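# Open the white bin's lid so it stays open

## Task

Swing the white bin's lid beyond vertical so it rests open without support, keep the bin upright, and finish with no part of the robot in contact with the bin.

## Robot and tools

Robot: two arms, left_arm and right_arm, each ending in a five-finger hand (left_arm has a left hand, right_arm a right hand). Bases in the scene frame: left_arm at (-0.040, +0.349, 0) m, quat_wxyz (+1.000, 0, 0, +0.024); right_arm at (-0.013, -0.334, 0) m, quat_wxyz (+1.000, 0, 0, -0.012). Cameras: cam_high and cam_low (672x504 each), on a fixed stand behind the arms.

Frames. The scene frame has its origin at table-top height, midway between the nominal bases; +z is up, +x points out over the table, and left_arm sits on the +y side (image left/right does not follow arm names). Fixed cameras and the table use the scene frame. Every hand pose, velocity and target in results, and every offset you send, uses that arm's own base frame; rotations turn about the Hand target's position.

Hand point: a point 0.15 m out from the wrist face along the fingers and 0.05 m in front of the palm. Its +z runs along straight fingers, +y out of the palm, +x across the palm away from the thumb on the right hand, toward the thumb on the left hand. Straight fingers extend 0.06-0.07 m past the point and lie 0.06 m behind it along -y. A wrist bracket on the little-finger side sticks out and can strike things.

The 28-number row (all values in [-1, 1], always all 28 even if one arm moves): left_arm dx, dy, dz, rx, ry, rz; left hand little, ring, middle, index, thumb_bend, thumb_turn, force_limit, speed; then the same 14 for right_arm. dx..rz are offsets, not poses: measured from that arm's Hand target as it stood when the action or move began, in its base axes; 1.0 equals 0.6 m or 180 degrees; rx, ry, rz form one rotation vector. Sending six zeros re-requests the current Hand target. Finger numbers are absolute targets: +1 open/straight, -1 closed/curled; thumb_turn +1 beside the palm, -1 opposite the fingers. force_limit maps -1..+1 to about 0..10 N at the fingertip (0..15 N for the two thumb motors). speed rises linearly from near zero at -1 to full at +0.48 and stays full up to +1. To leave a hand unchanged, resend the last eight numbers actually sent for it (if none yet, its hand_measured plus hand_force_limit and hand_speed).

Tools.
- execute_actions(actions, cameras): actions is a list of actions; each action is up to 15 rows, one per 1/30 s step, the last row held to fill 15 steps. Every row in an action counts from the action's starting Hand target, so repeating an offset moves further. Images appear only when actions is empty or cameras requests them.
- move(target, speed, blend, blocking, cameras): target is one 28-number row or up to 15 rows; all rows are offsets from the same starting Hand targets, not chained. Straight-line paths, shortest rotation, at least 0.5 s, capped at 10 s total. speed in m/s, 0.002 to 4.3 (default 0.25; turning up to twice that in rad/s), one value or one per target. blend in metres rounds corners (0 = stop at each). blocking=false returns after about 0.5 s while the move continues. Paths do not avoid obstacles or the other arm; avoid routing near an arm's own base.
- wait(seconds 0-10), stop() to brake a running move, zoom_image(camera cam_high or cam_low, region [x0, y0, x1, y1] pixels, at most 504 each way, of the newest image), show_instructions() for reference pages, finished_scene(scene 1, optional) which ends the scene permanently.

Results: end_effector_position (m) and end_effector_quat_wxyz per arm in its base frame; Hand target (the last commanded pose after a 40-degree orientation clip, the base for the next offsets); hand_measured, hand_stopped_by (moving, target, force, stalled, fault) and hand_load_n (positive when the finger is pushed open), each six values in motor order; hand_force_limit, hand_speed; joint positions, velocities ('within noise' or omitted when still), torques (include the arm's weight; numbers 3 and 4 wrap at ±28 N m); motor temperatures; step readings of end_effector_position for action calls. A move adds a 'move:' line: done, off_target, moving, held or fault, plus limits=paced (pose clipped) or limits=held (steps withheld). Neither done nor off_target proves contact or its absence.

Behaviour: the arm tracks loosely; resting 1-3 cm (up to 5 cm) off, usually low, is normal and not a contact sign. If still short, send the missing distance as an offset. A blocked arm keeps pressing until commanded back past its hand point. A grip holds objects about 0.035-0.065 m thick with the thumb turned in, handles down to about 0.025 m; close slowly (speed -0.94 or less) for gentle grips. MOTOR HOT appears at 85 °C; at 100 °C that arm goes limp for 30-60 s or more, so avoid long stretched holds or pushing at unreachable poses.

Avoid: fast or hard contact with the bin, table or fixed parts; the arms or hands touching or pressing each other (can end the scene); knocking the bin over or off the table; overloading fingers; leaving any hand in contact with the bin at the end.

Each tool is called as name([rows], argument=value, ...), one row to a line, values as JSON.

Reference images:

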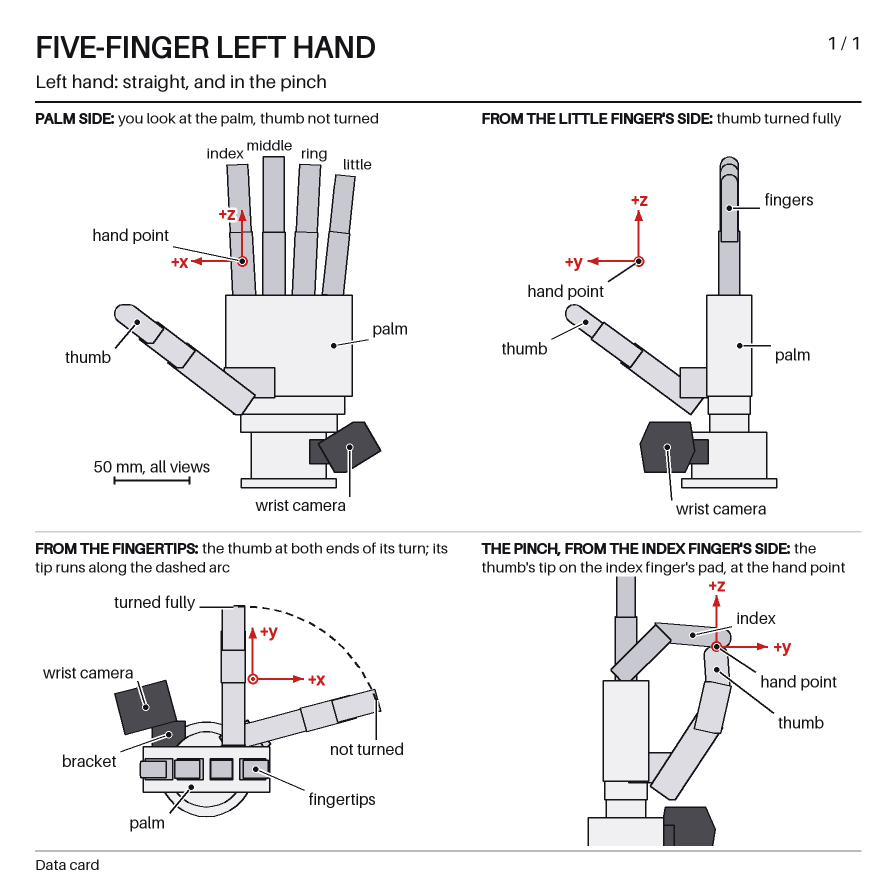

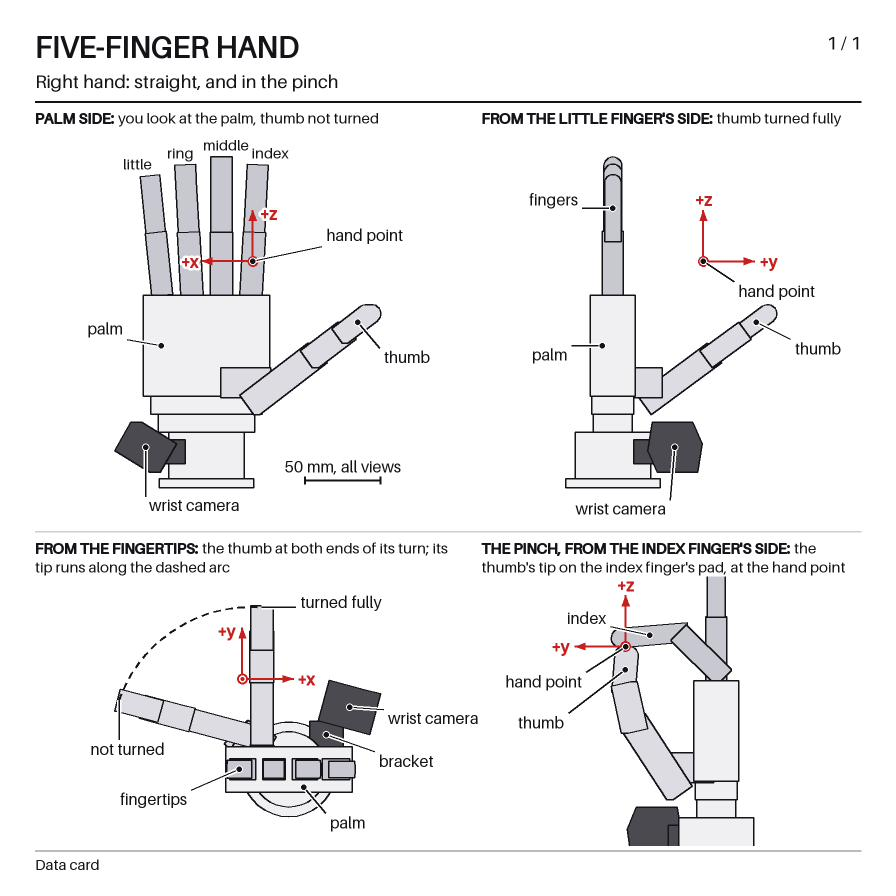

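## Session

execute_actions(actions=[])

Scene clock: 0.00 s.
left_arm: end_effector_position=(+0.0978, -0.4205, +0.1211) hand_measured=(+1.000, +1.000, +1.000, +1.000, +1.000, +1.000) hand_load_n=(+0.0, +0.0, +0.0, +0.0, +0.0, +0.0) hand_stopped_by=(target, target, target, target, target, target) hand_force_limit=0.00 hand_speed=-0.80 end_effector_quat_wxyz=(-0.135, +0.273, +0.947, +0.103) | right_arm: end_effector_position=(+0.4775, -0.0187, +0.1631) hand_measured=(+1.000, +1.000, +1.000, +1.000, +1.000, +1.000) hand_load_n=(+0.0, +0.0, +0.0, +0.0, +0.0, +0.5) hand_stopped_by=(target, target, target, target, target, target) hand_force_limit=0.00 hand_speed=-0.80 end_effector_quat_wxyz=(+0.154, -0.233, +0.865, -0.418)
Joint positions: left_arm=[-1.335 1.904 1.616 -1.599 0.131 0.818] | right_arm=[0.155 1.296 0.966 -0.711 0.795 0.972]
Joint velocities: within noise
Joint torques (N m): no reading
Motor temperatures (°C): left_arm=[35 30 30 32 31 25] | right_arm=[27 29 27 28 26 27]
Heat: left arm: hottest waist 35 °C; right arm: hottest shoulder 29 °C.
Hand target: left_arm +0.0996, -0.4281, +0.1289; -0.128, +0.274, +0.949, +0.091 | right_arm +0.4868, -0.0173, +0.1766; +0.167, -0.226, +0.863, -0.419

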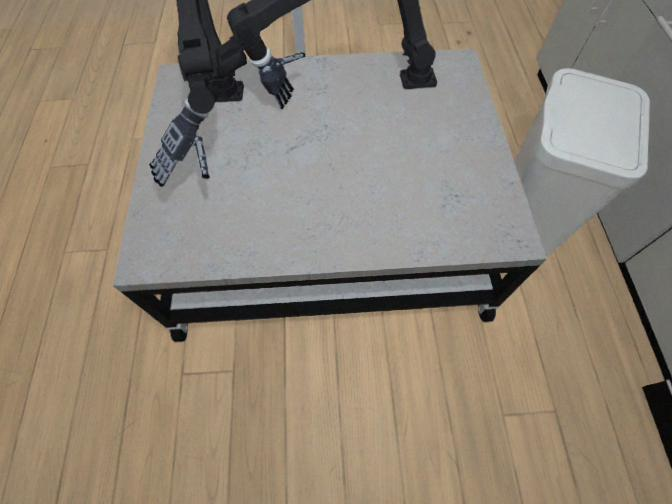

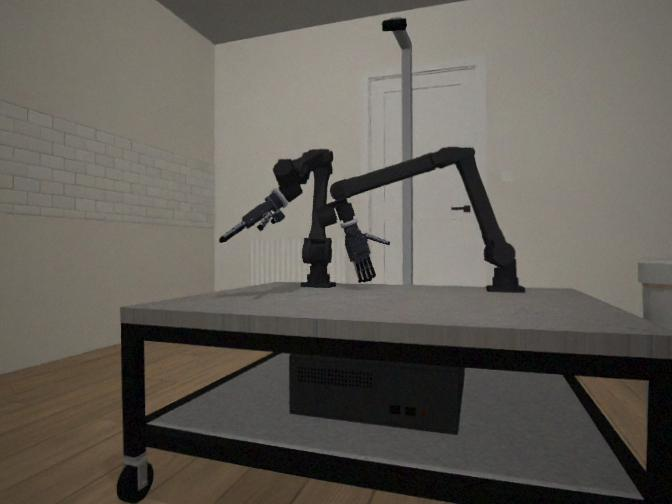

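zoom_image(camera="cam_high", region=[472, 40, 672, 290])

zoom_image(camera="cam_low", region=[472, 180, 672, 380])

Scaled by 2.016 from the camera's 672x504 image, which has a finer 960x720 frame.

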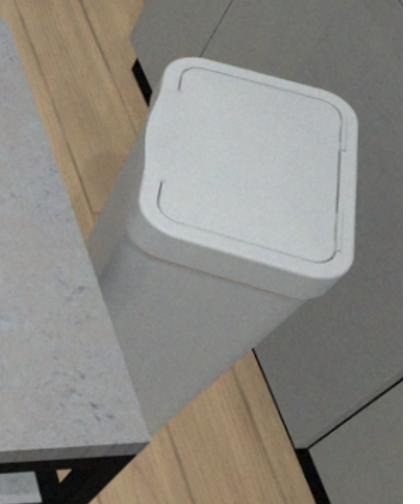

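Scaled by 2.520 from the camera's 672x504 image, which has a finer 960x720 frame.

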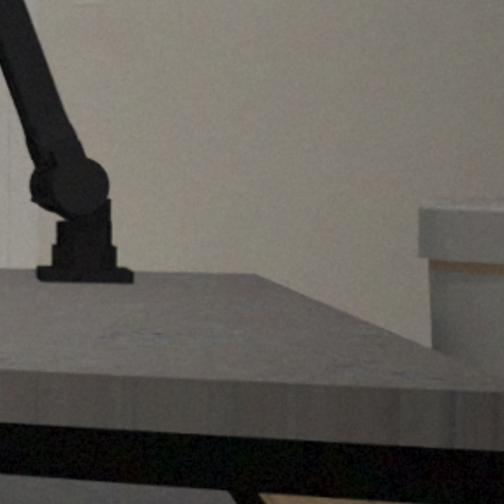

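zoom_image(camera="cam_high", region=[530, 55, 660, 195])

zoom_image(camera="cam_low", region=[622, 250, 672, 300])

Scaled by 3.600 from the camera's 672x504 image, which has a finer 960x720 frame.

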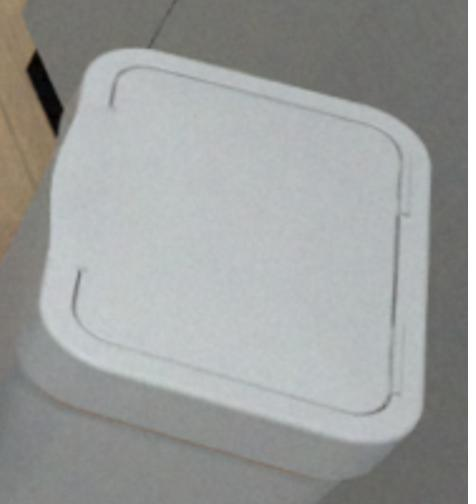

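Scaled by 10.080 from the camera's 672x504 image, which has a finer 960x720 frame.

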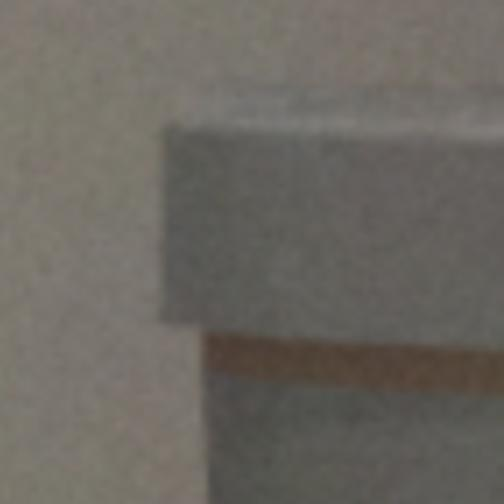

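zoom_image(camera="cam_high", region=[110, 20, 310, 170])

zoom_image(camera="cam_high", region=[350, 20, 550, 170])

zoom_image(camera="cam_high", region=[450, 200, 600, 340])

zoom_image(camera="cam_high", region=[90, 230, 240, 370])

Scaled by 2.520 from the camera's 672x504 image, which has a finer 960x720 frame.

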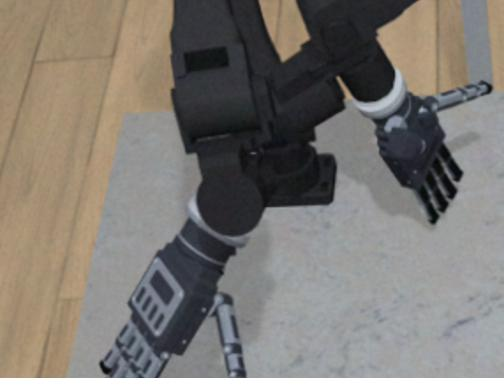

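Scaled by 2.520 from the camera's 672x504 image, which has a finer 960x720 frame.

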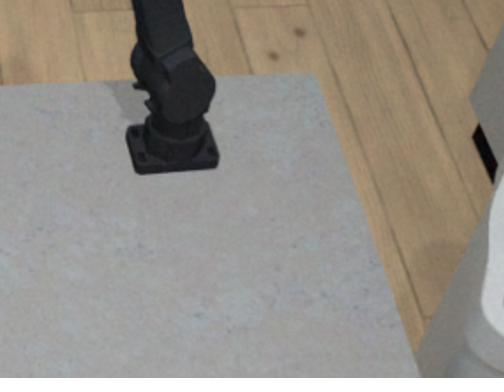

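Scaled by 3.360 from the camera's 672x504 image, which has a finer 960x720 frame.

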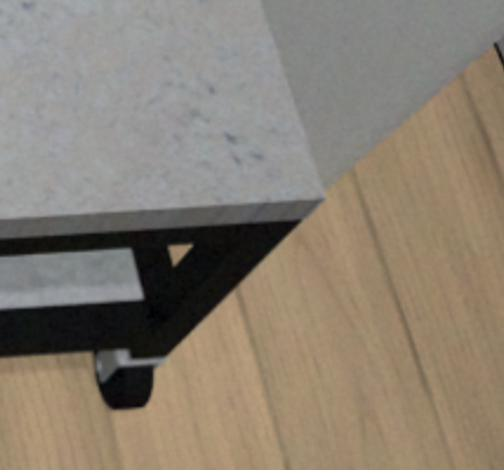

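Scaled by 3.360 from the camera's 672x504 image, which has a finer 960x720 frame.

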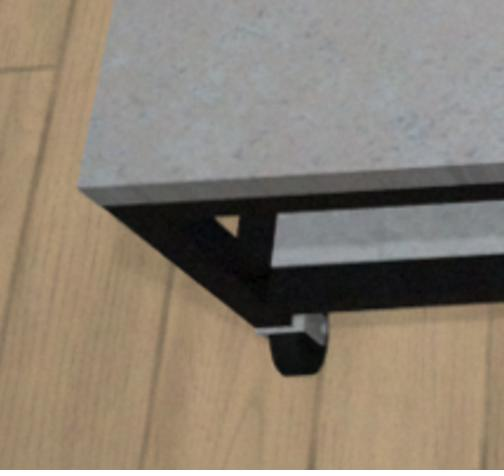

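zoom_image(camera="cam_low", region=[100, 240, 340, 420])

zoom_image(camera="cam_low", region=[560, 240, 672, 460])

zoom_image(camera="cam_low", region=[200, 0, 520, 300])

Scaled by 2.100 from the camera's 672x504 image, which has a finer 960x720 frame.

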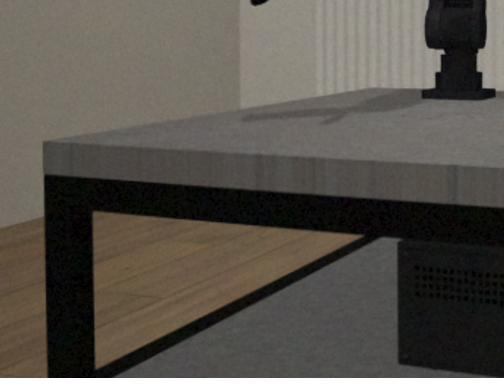

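Scaled by 2.291 from the camera's 672x504 image, which has a finer 960x720 frame.

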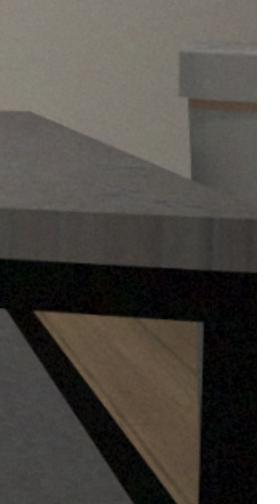

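Scaled by 1.575 from the camera's 672x504 image, which has a finer 960x720 frame.

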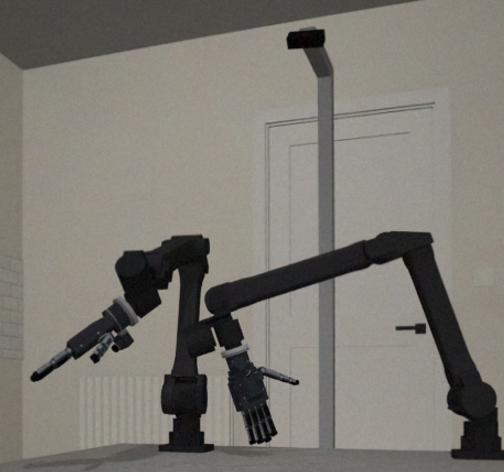

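zoom_image(camera="cam_high", region=[530, 75, 580, 155])

Scaled by 6.300 from the camera's 672x504 image, which has a finer 960x720 frame.

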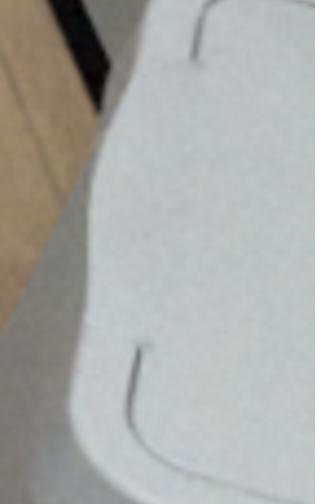

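move([
  [0.334,0.213,0.252,0,0,0.25,1,1,1,1,1,1,0,-0.8,0,0,0,0,0,0,1,1,1,1,1,1,0,-0.8],
  [0.467,0.713,0.252,0,0,0.6,1,1,1,1,1,1,0,-0.8,0,0,0,0,0,0,1,1,1,1,1,1,0,-0.8],
], speed=0.3, blend=[0.08,0], cameras=["all"])

Scene clock: 10.90 s.
left_arm: end_effector_position=(+0.3744, +0.0011, +0.2716) hand_measured=(+1.000, +1.000, +1.000, +1.000, +1.000, +1.000) hand_load_n=(+0.0, +0.0, +0.0, +0.0, +0.0, +0.0) hand_stopped_by=(target, target, target, target, target, target) hand_force_limit=0.00 hand_speed=-0.80 end_effector_quat_wxyz=(-0.092, -0.612, +0.781, -0.085) | right_arm: end_effector_position=(+0.4775, -0.0187, +0.1631) hand_measured=(+1.000, +1.000, +1.000, +1.000, +1.000, +1.000) hand_load_n=(+0.0, +0.0, +0.0, +0.0, +0.0, +0.0) hand_stopped_by=(target, target, target, target, target, target) hand_force_limit=0.00 hand_speed=-0.80 end_effector_quat_wxyz=(+0.154, -0.233, +0.865, -0.418)
Joint positions: left_arm=[0.142 1.535 1.576 -1.688 0.24 0.392] | right_arm=[0.155 1.296 0.966 -0.711 0.795 0.972]
Joint torques (N m): left_arm=[-1.44 -11.93 9.54 -0.25 0.41 -0.12] | right_arm=[0.32 -8.06 9.81 1.18 0.5 0.02]
Heat: left arm: hottest waist 35 °C; right arm: hottest shoulder 29 °C.
Hand target: left_arm +0.3798, -0.0005, +0.2801; -0.149, -0.606, +0.779, -0.050 | right_arm +0.4868, -0.0173, +0.1766; +0.167, -0.226, +0.863, -0.419
Off the commanded pose: left_arm 0.010 m, 8 deg | right_arm 0.016 m, 2 deg.
joint sent to its limit (left arm) — joint 4 (wrist pitch), lower limit. The joint targets are off in orientation, not in position.
move: off_target (left_arm, right_arm)

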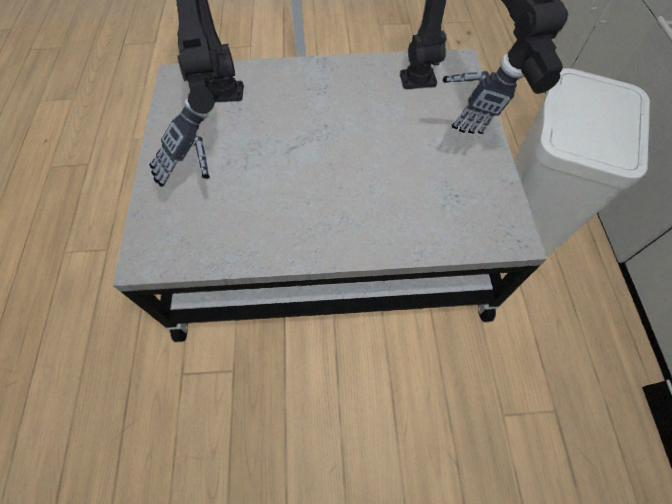

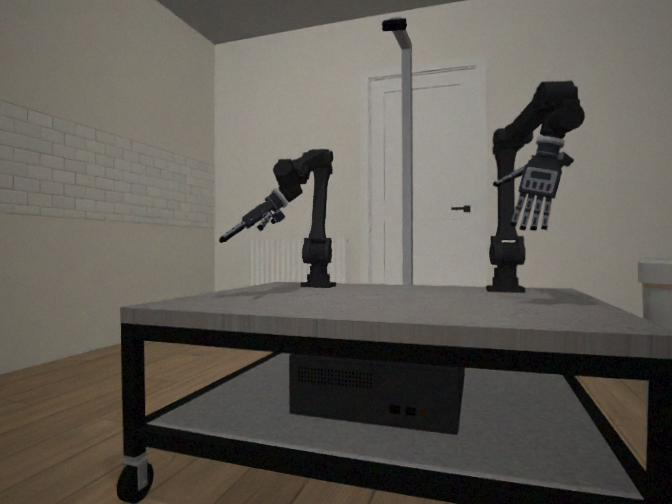

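move(target=[-0.173,0.23,-0.2,0.279,-0.408,0.407,1,1,1,1,1,1,0,-0.8,0,0,0,0,0,0,1,1,1,1,1,1,0,-0.8], speed=0.4, cameras=["all"])

Scene clock: 14.57 s.
left_arm: end_effector_position=(+0.2696, +0.1407, +0.1540) hand_measured=(+1.000, +1.000, +1.000, +1.000, +1.000, +1.000) hand_load_n=(+0.0, +0.0, +0.0, +0.0, +0.0, +0.0) hand_stopped_by=(target, target, target, target, target, target) hand_force_limit=0.00 hand_speed=-0.80 end_effector_quat_wxyz=(-0.588, +0.773, -0.200, +0.131) | right_arm: end_effector_position=(+0.4775, -0.0187, +0.1631) hand_measured=(+1.000, +1.000, +1.000, +1.000, +1.000, +1.000) hand_load_n=(+0.0, +0.0, +0.0, +0.0, +0.0, +0.0) hand_stopped_by=(target, target, target, target, target, target) hand_force_limit=0.00 hand_speed=-0.80 end_effector_quat_wxyz=(+0.154, -0.233, +0.865, -0.418)
Joint positions: left_arm=[0.016 0.529 0.33 -0.348 -1.015 -0.443] | right_arm=[0.155 1.296 0.966 -0.711 0.795 0.972]
Joint torques (N m): left_arm=[-2.37 0.67 8.72 2.32 -0.53 -0.16] | right_arm=[0.32 -8 9.83 1.17 0.5 0.02]
Heat: left arm: hottest waist 35 °C; right arm: hottest shoulder 29 °C.
Hand target: left_arm +0.2761, +0.1376, +0.1600; -0.590, +0.771, -0.191, +0.146 | right_arm +0.4868, -0.0173, +0.1766; +0.167, -0.226, +0.863, -0.419
Off the commanded pose: left_arm 0.009 m, 2 deg | right_arm 0.016 m, 2 deg.
move: off_target (right_arm)

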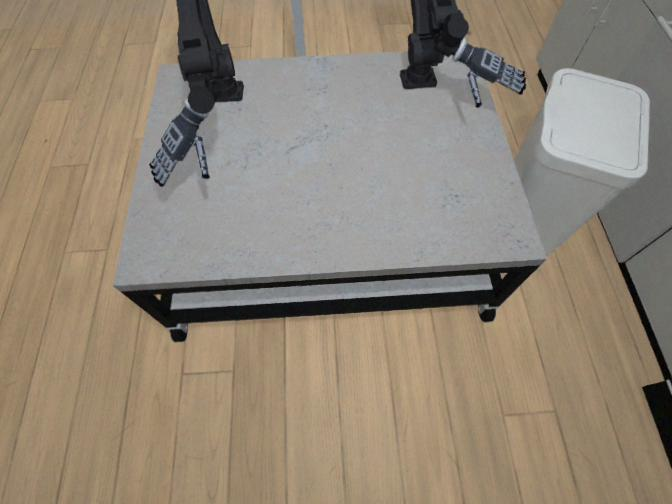

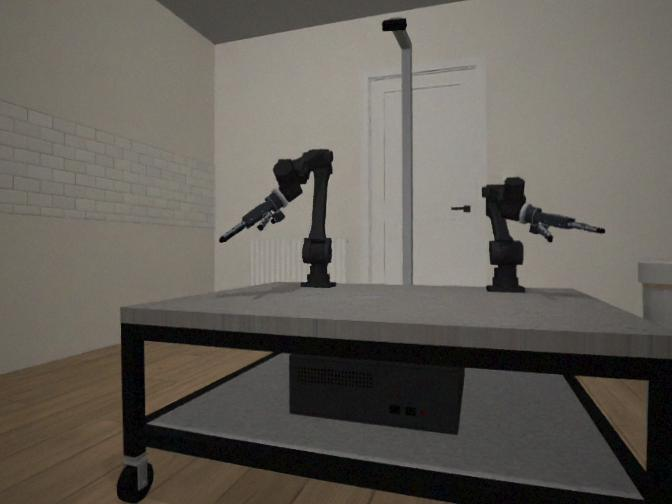

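zoom_image(camera="cam_high", region=[430, 40, 600, 150])

zoom_image(camera="cam_low", region=[472, 160, 672, 310])

Scaled by 2.965 from the camera's 672x504 image, which has a finer 960x720 frame.

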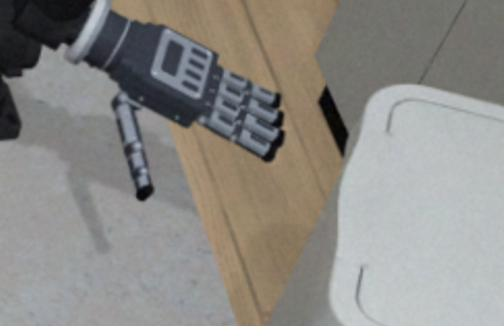

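Scaled by 2.520 from the camera's 672x504 image, which has a finer 960x720 frame.

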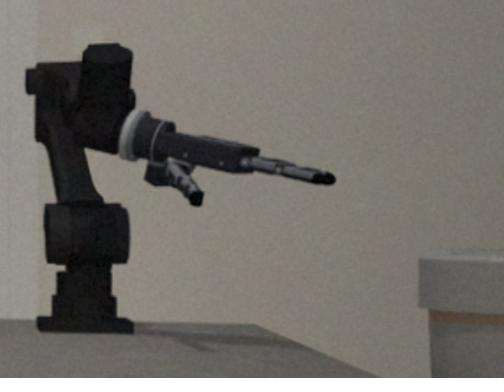

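move(target=[0.0042,0.08,-0.245,-0.0492,0.0257,0,1,1,1,1,-0.6,1,0,0,0,0,0,0,0,0,1,1,1,1,1,1,0,-0.8], speed=0.15, cameras=["all"])

zoom_image(camera="cam_high", region=[430, 40, 600, 150])

zoom_image(camera="cam_low", region=[522, 200, 672, 312])

Scene clock: 17.93 s.
left_arm: end_effector_position=(+0.2777, +0.1810, +0.0093) hand_measured=(+1.000, +1.000, +1.000, +1.000, -0.600, +1.000) hand_load_n=(+0.0, +0.0, +0.0, +0.0, +0.0, -0.5) hand_stopped_by=(target, target, target, target, target, target) hand_force_limit=0.00 hand_speed=0.00 end_effector_quat_wxyz=(-0.514, +0.823, -0.206, +0.127) | right_arm: end_effector_position=(+0.4775, -0.0187, +0.1631) hand_measured=(+1.000, +1.000, +1.000, +1.000, +1.000, +1.000) hand_load_n=(+0.0, +0.0, +0.0, +0.0, +0.0, +0.0) hand_stopped_by=(target, target, target, target, target, target) hand_force_limit=0.00 hand_speed=-0.80 end_effector_quat_wxyz=(+0.154, -0.233, +0.865, -0.418)
Joint positions: left_arm=[0.345 1.08 0.146 0.35 -0.649 -0.378] | right_arm=[0.155 1.296 0.966 -0.711 0.795 0.972]
Joint torques (N m): left_arm=[-0.15 -2.84 5.56 2.48 -0.13 0.17] | right_arm=[0.32 -8.06 9.83 1.18 0.5 0.02]
Heat: left arm: hottest waist 35 °C; right arm: hottest elbow 30 °C.
Hand target: left_arm +0.2785, +0.1855, +0.0130; -0.520, +0.819, -0.203, +0.130 | right_arm +0.4868, -0.0173, +0.1766; +0.167, -0.226, +0.863, -0.419
Off the commanded pose: left_arm 0.006 m, 1 deg | right_arm 0.016 m, 2 deg.
move: off_target (right_arm)

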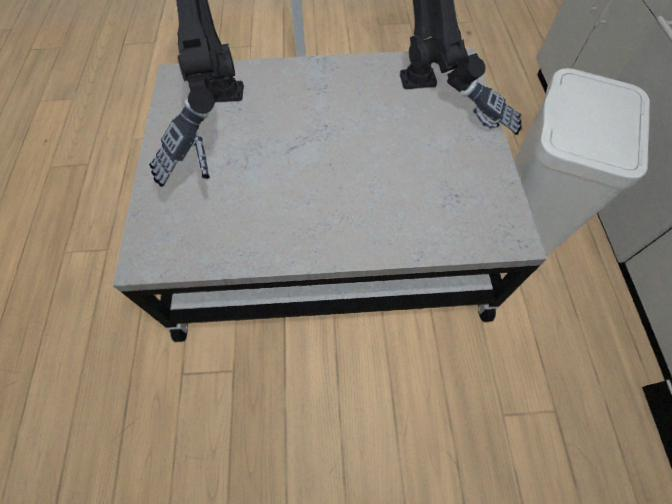

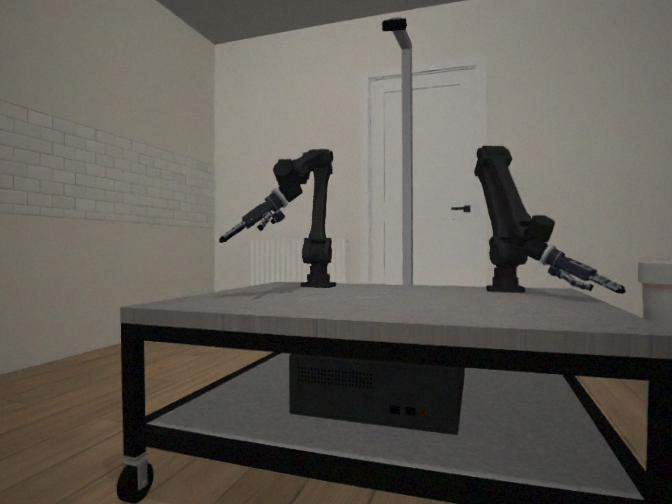

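Scaled by 2.965 from the camera's 672x504 image, which has a finer 960x720 frame.

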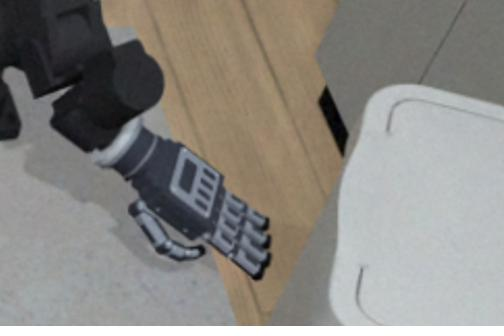

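Scaled by 3.360 from the camera's 672x504 image, which has a finer 960x720 frame.

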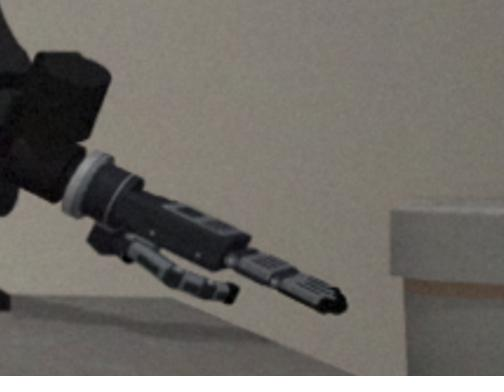

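move(target=[0.0232,0.0443,0.0667,0,0,0,1,1,1,1,-0.6,1,0,0,0,0,0,0,0,0,1,1,1,1,1,1,0,-0.8], speed=0.1, cameras=["all"])

zoom_image(camera="cam_high", region=[490, 70, 590, 150])

zoom_image(camera="cam_low", region=[572, 240, 672, 315])

Scene clock: 19.70 s.
left_arm: end_effector_position=(+0.2806, +0.2013, +0.0368) hand_measured=(+1.000, +1.000, +1.000, +1.000, -0.600, +1.000) hand_load_n=(+0.0, +0.0, +0.0, +0.0, +0.5, +0.0) hand_stopped_by=(target, target, target, target, target, target) hand_force_limit=0.00 hand_speed=0.00 end_effector_quat_wxyz=(-0.512, +0.824, -0.207, +0.126) | right_arm: end_effector_position=(+0.4775, -0.0187, +0.1631) hand_measured=(+1.000, +1.000, +1.000, +1.000, +1.000, +1.000) hand_load_n=(+0.0, +0.0, +0.0, +0.0, +0.0, +0.0) hand_stopped_by=(target, target, target, target, target, target) hand_force_limit=0.00 hand_speed=-0.80 end_effector_quat_wxyz=(+0.154, -0.233, +0.865, -0.418)
Joint positions: left_arm=[0.436 0.979 0.208 0.215 -0.57 -0.319] | right_arm=[0.155 1.296 0.966 -0.711 0.795 0.972]
Joint torques (N m): left_arm=[-0.03 -2.9 9.59 1.2 -0.07 0.14] | right_arm=[0.32 -8.06 9.83 1.18 0.5 0.02]
Heat: left arm: hottest waist 35 °C; right arm: hottest elbow 30 °C.
Hand target: left_arm +0.2925, +0.2122, +0.0531; -0.520, +0.819, -0.202, +0.130 | right_arm +0.4868, -0.0173, +0.1766; +0.167, -0.226, +0.863, -0.419
Off the commanded pose: left_arm 0.023 m, 1 deg | right_arm 0.016 m, 2 deg.
move: off_target (left_arm, right_arm)

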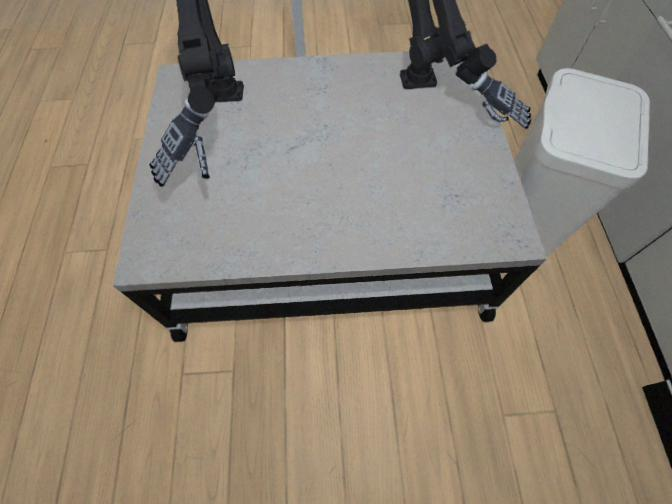

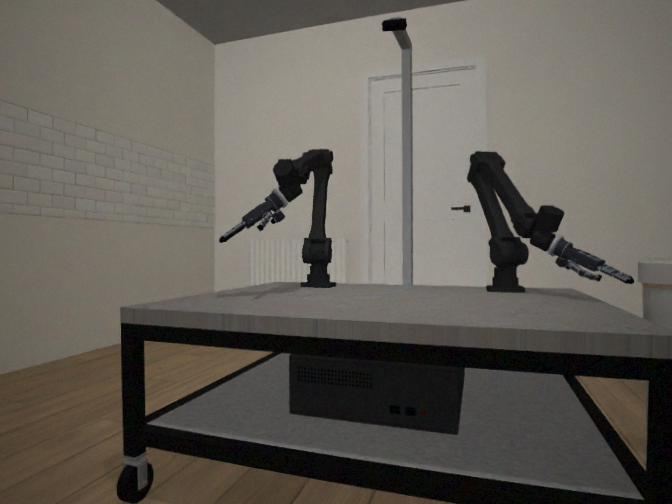

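Scaled by 5.040 from the camera's 672x504 image, which has a finer 960x720 frame.

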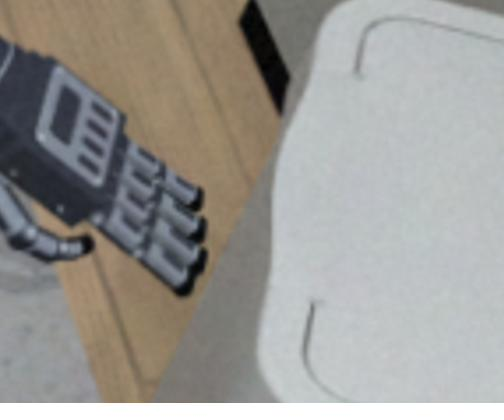

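Scaled by 5.040 from the camera's 672x504 image, which has a finer 960x720 frame.

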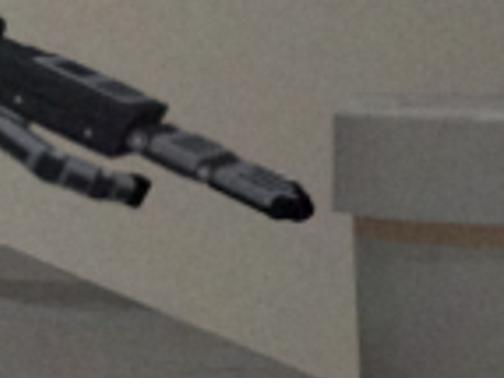

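move(target=[0.0154,0.0295,0.03,0,0,0,1,1,1,1,-0.6,1,0,0,0,0,0,0,0,0,1,1,1,1,1,1,0,-0.8], speed=0.08, cameras=["cam_high","cam_low"])

zoom_image(camera="cam_high", region=[490, 70, 590, 150])

zoom_image(camera="cam_low", region=[572, 240, 672, 315])

Scene clock: 20.90 s.
left_arm: end_effector_position=(+0.2896, +0.2177, +0.0537) hand_measured=(+1.000, +1.000, +1.000, +1.000, -0.600, +1.000) hand_load_n=(+0.0, +0.0, +0.0, +0.0, +0.0, +0.0) hand_stopped_by=(target, target, target, target, target, target) hand_force_limit=0.00 hand_speed=0.00 end_effector_quat_wxyz=(-0.511, +0.825, -0.207, +0.126) | right_arm: end_effector_position=(+0.4775, -0.0187, +0.1631) hand_measured=(+1.000, +1.000, +1.000, +1.000, +1.000, +1.000) hand_load_n=(+0.0, +0.0, +0.0, +0.0, +0.0, +0.0) hand_stopped_by=(target, target, target, target, target, target) hand_force_limit=0.00 hand_speed=-0.80 end_effector_quat_wxyz=(+0.154, -0.233, +0.865, -0.418)
Joint positions: left_arm=[0.488 0.979 0.264 0.174 -0.526 -0.289] | right_arm=[0.155 1.296 0.966 -0.711 0.795 0.972]
Joint torques (N m): left_arm=[0.03 -2.61 10.24 1.24 -0.05 0.2] | right_arm=[0.32 -8 9.83 1.18 0.49 0.02]
Heat: left arm: hottest waist 35 °C; right arm: hottest elbow 30 °C.
Hand target: left_arm +0.3017, +0.2299, +0.0711; -0.520, +0.819, -0.202, +0.130 | right_arm +0.4868, -0.0173, +0.1766; +0.167, -0.226, +0.863, -0.419
Off the commanded pose: left_arm 0.025 m, 1 deg | right_arm 0.016 m, 2 deg.
move: off_target (left_arm, right_arm)

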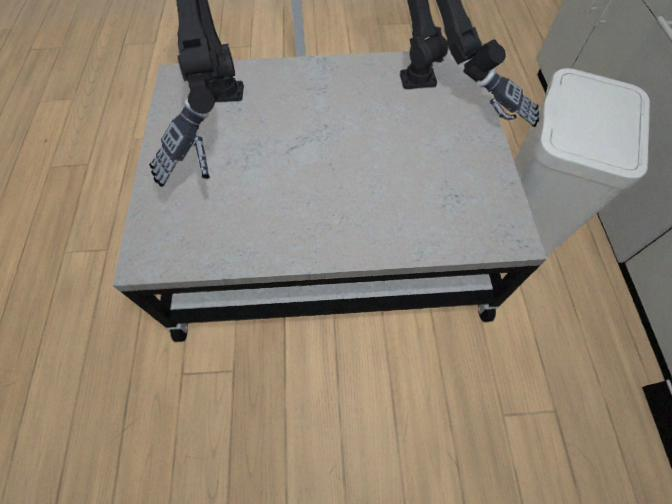

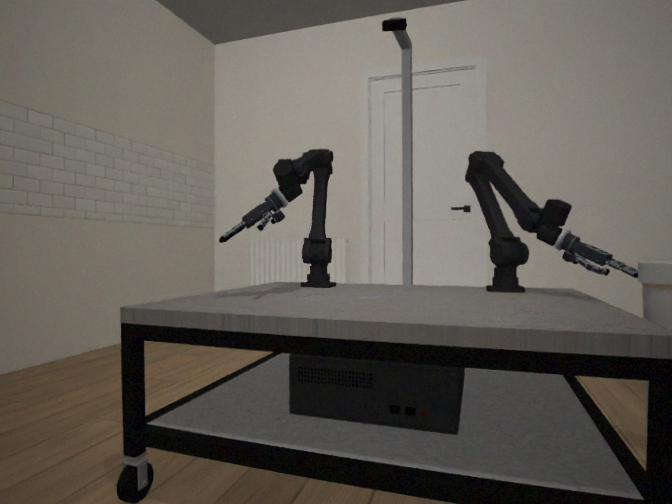

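Scaled by 5.040 from the camera's 672x504 image, which has a finer 960x720 frame.

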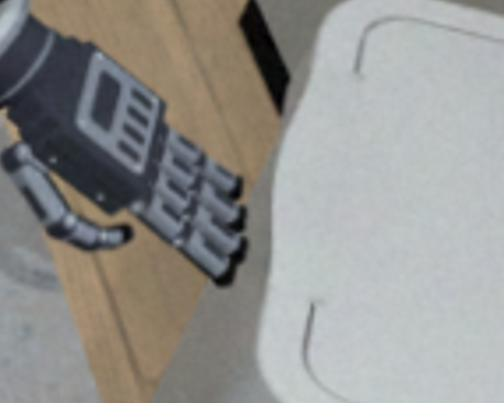

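Scaled by 5.040 from the camera's 672x504 image, which has a finer 960x720 frame.

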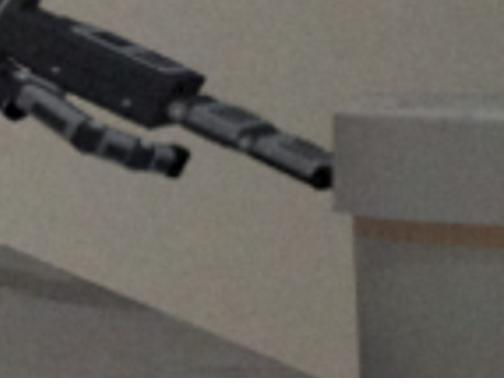

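move(target=[0.0154,0.0295,0,0,0,0,1,1,1,1,-0.6,1,0,0,0,0,0,0,0,0,1,1,1,1,1,1,0,-0.8], speed=0.06, cameras=["cam_high","cam_low"])

zoom_image(camera="cam_high", region=[490, 70, 590, 150])

zoom_image(camera="cam_low", region=[572, 240, 672, 315])

Scene clock: 21.93 s.
left_arm: end_effector_position=(+0.2894, +0.2279, +0.0438) hand_measured=(+1.000, +1.000, +1.000, +1.000, -0.600, +1.000) hand_load_n=(+0.0, +0.0, -1.0, +0.0, +0.0, +0.0) hand_stopped_by=(target, target, target, target, target, target) hand_force_limit=0.00 hand_speed=0.00 end_effector_quat_wxyz=(-0.497, +0.833, -0.216, +0.113) | right_arm: end_effector_position=(+0.4775, -0.0187, +0.1631) hand_measured=(+1.000, +1.000, +1.000, +1.000, +1.000, +1.000) hand_load_n=(+0.0, +0.0, +0.0, +0.0, +0.0, +0.0) hand_stopped_by=(target, target, target, target, target, target) hand_force_limit=0.00 hand_speed=-0.80 end_effector_quat_wxyz=(+0.154, -0.233, +0.865, -0.418)
Joint positions: left_arm=[0.53 1.04 0.289 0.176 -0.487 -0.265] | right_arm=[0.155 1.296 0.966 -0.711 0.795 0.972]
Joint torques (N m): left_arm=[0.03 -3.02 10.59 2.65 -0.06 0.18] | right_arm=[0.32 -8.06 9.81 1.18 0.5 0.02]
Heat: left arm: hottest waist 35 °C; right arm: hottest elbow 30 °C.
Hand target: left_arm +0.3111, +0.2476, +0.0712; -0.520, +0.819, -0.202, +0.130 | right_arm +0.4868, -0.0173, +0.1766; +0.167, -0.226, +0.863, -0.419
Off the commanded pose: left_arm 0.040 m, 4 deg | right_arm 0.016 m, 2 deg.
move: off_target (left_arm, right_arm)

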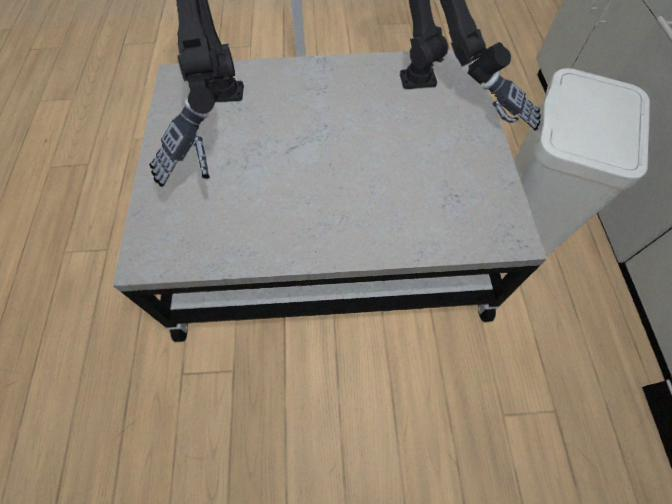

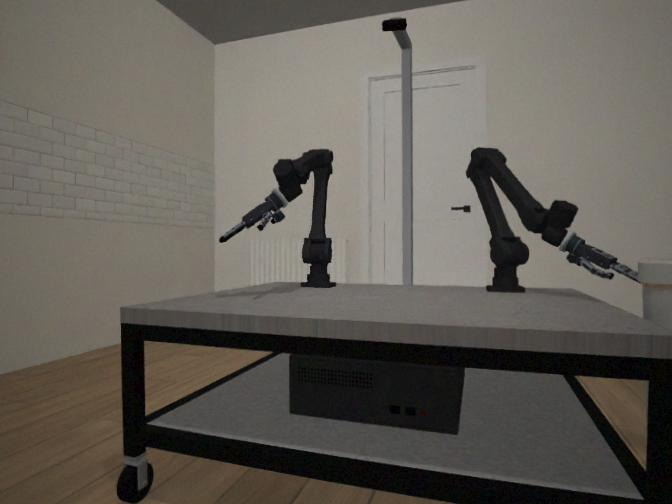

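Scaled by 5.040 from the camera's 672x504 image, which has a finer 960x720 frame.

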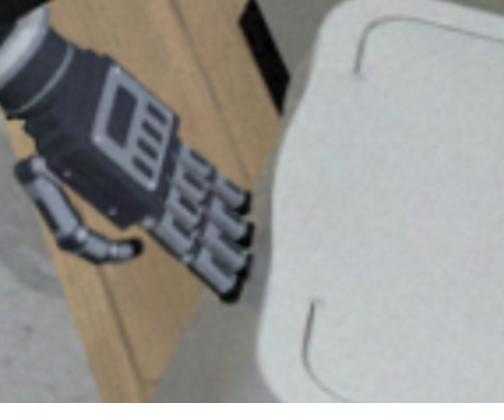

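Scaled by 5.040 from the camera's 672x504 image, which has a finer 960x720 frame.

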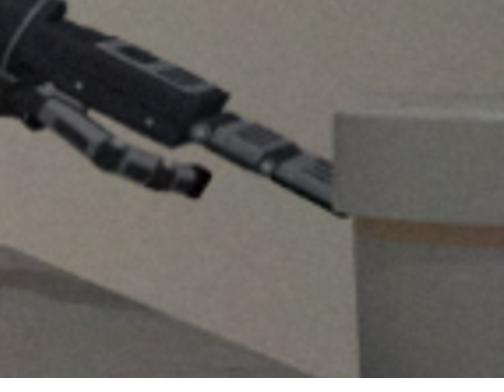

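move(target=[0,0,0.05,0,0,0,1,1,1,1,-0.6,1,0,0,0,0,0,0,0,0,1,1,1,1,1,1,0,-0.8], speed=0.06, cameras=["cam_high","cam_low"])

zoom_image(camera="cam_high", region=[490, 50, 660, 190])

zoom_image(camera="cam_low", region=[572, 240, 672, 315])

Scene clock: 23.50 s.
left_arm: end_effector_position=(+0.2869, +0.2259, +0.0598) hand_measured=(+1.000, +1.000, +1.000, +1.000, -0.600, +1.000) hand_load_n=(+0.0, +0.0, -4.0, +0.0, +0.0, +0.0) hand_stopped_by=(target, target, target, target, target, target) hand_force_limit=0.00 hand_speed=0.00 end_effector_quat_wxyz=(-0.493, +0.835, -0.220, +0.110) | right_arm: end_effector_position=(+0.4775, -0.0187, +0.1631) hand_measured=(+1.000, +1.000, +1.000, +1.000, +1.000, +1.000) hand_load_n=(+0.0, +0.0, +0.0, +0.0, +0.0, +0.0) hand_stopped_by=(target, target, target, target, target, target) hand_force_limit=0.00 hand_speed=-0.80 end_effector_quat_wxyz=(+0.154, -0.233, +0.865, -0.418)
Joint positions: left_arm=[0.53 0.969 0.318 0.064 -0.484 -0.262] | right_arm=[0.155 1.296 0.966 -0.711 0.795 0.972]
Joint torques (N m): left_arm=[0.15 -4.6 12.55 1.74 -0.26 0.15] | right_arm=[0.38 -8.06 9.83 1.18 0.5 0.02]
Heat: left arm: hottest waist 35 °C; right arm: hottest elbow 30 °C.
Hand target: left_arm +0.3110, +0.2475, +0.1010; -0.520, +0.820, -0.203, +0.130 | right_arm +0.4868, -0.0173, +0.1766; +0.167, -0.226, +0.863, -0.419
Off the commanded pose: left_arm 0.053 m, 5 deg | right_arm 0.016 m, 2 deg.
move: off_target (left_arm, right_arm)

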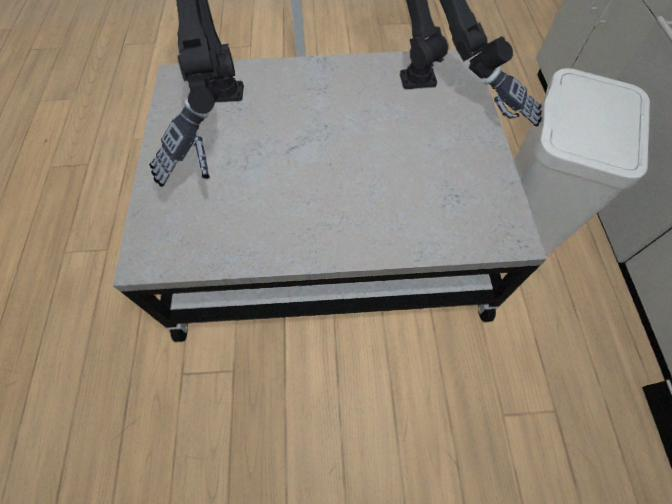

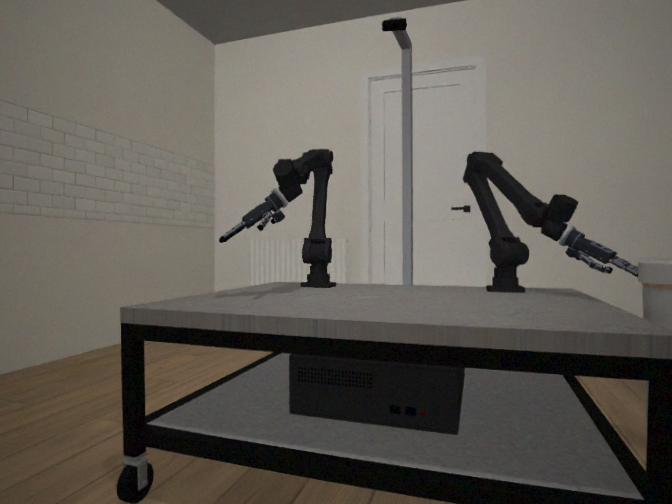

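Scaled by 2.965 from the camera's 672x504 image, which has a finer 960x720 frame.

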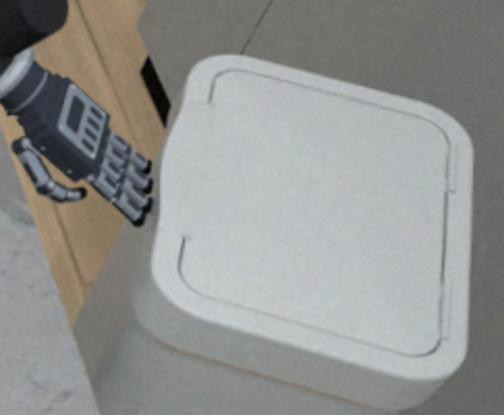

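Scaled by 5.040 from the camera's 672x504 image, which has a finer 960x720 frame.

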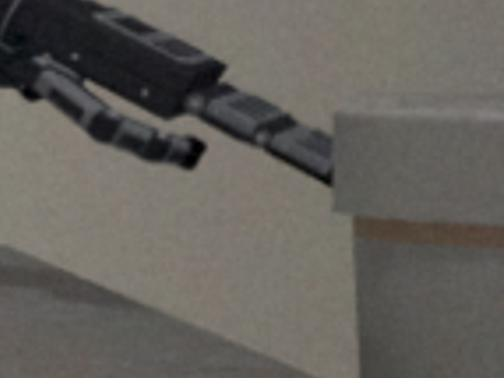

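move(target=[0,0,0.04,0,0,0,1,1,1,1,-0.6,1,0,0,0,0,0,0,0,0,1,1,1,1,1,1,0,-0.8], speed=0.06, cameras=["cam_high","cam_low"])

zoom_image(camera="cam_high", region=[490, 50, 660, 190])

zoom_image(camera="cam_low", region=[572, 240, 672, 315])

Scene clock: 24.63 s.
left_arm: end_effector_position=(+0.2868, +0.2258, +0.0788) hand_measured=(+1.000, +1.000, +1.000, +1.000, -0.600, +1.000) hand_load_n=(+0.0, +0.0, -4.5, +0.0, +0.0, +0.0) hand_stopped_by=(target, target, target, target, target, target) hand_force_limit=0.00 hand_speed=0.00 end_effector_quat_wxyz=(-0.490, +0.836, -0.222, +0.107) | right_arm: end_effector_position=(+0.4775, -0.0187, +0.1631) hand_measured=(+1.000, +1.000, +1.000, +1.000, +1.000, +1.000) hand_load_n=(+0.0, +0.0, +0.0, +0.0, +0.0, +0.0) hand_stopped_by=(target, target, target, target, target, target) hand_force_limit=0.00 hand_speed=-0.80 end_effector_quat_wxyz=(+0.154, -0.233, +0.865, -0.418)
Joint positions: left_arm=[0.53 0.914 0.357 -0.039 -0.484 -0.262] | right_arm=[0.155 1.296 0.966 -0.711 0.795 0.972]
Joint torques (N m): left_arm=[0.03 -4.48 13.34 1.78 -0.26 0.16] | right_arm=[0.38 -8 9.83 1.18 0.5 0.02]
Heat: left arm: hottest waist 35 °C; right arm: hottest elbow 30 °C.
Hand target: left_arm +0.3110, +0.2476, +0.1252; -0.520, +0.819, -0.203, +0.130 | right_arm +0.4868, -0.0173, +0.1766; +0.167, -0.226, +0.863, -0.419
Off the commanded pose: left_arm 0.057 m, 5 deg | right_arm 0.016 m, 2 deg.
move: off_target (left_arm, right_arm)

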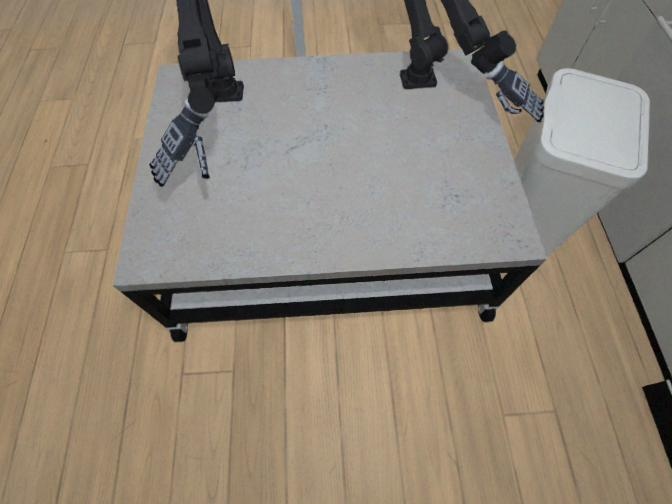

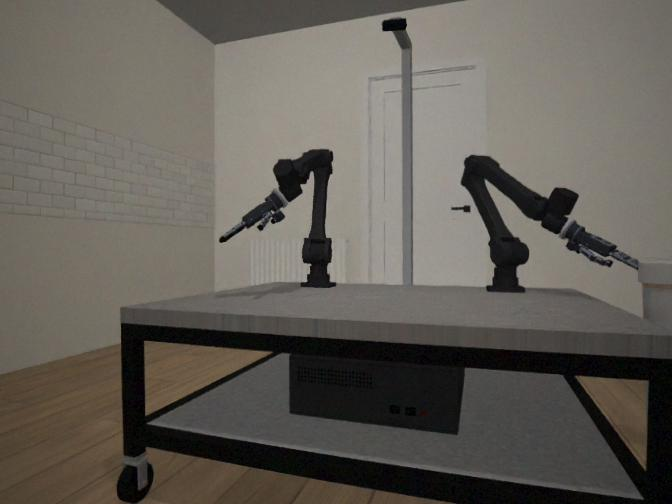

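Scaled by 2.965 from the camera's 672x504 image, which has a finer 960x720 frame.

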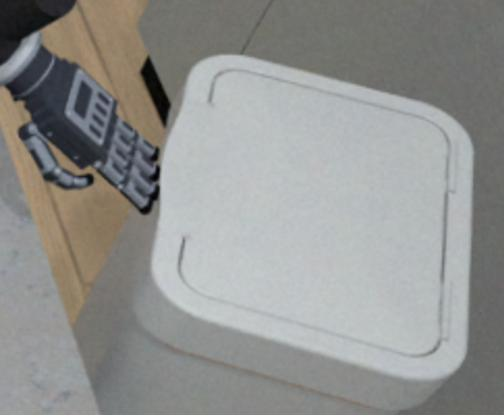

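Scaled by 5.040 from the camera's 672x504 image, which has a finer 960x720 frame.

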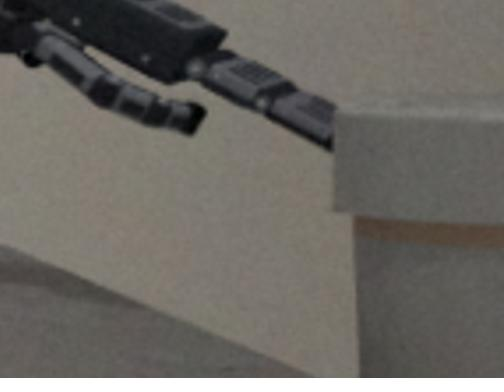

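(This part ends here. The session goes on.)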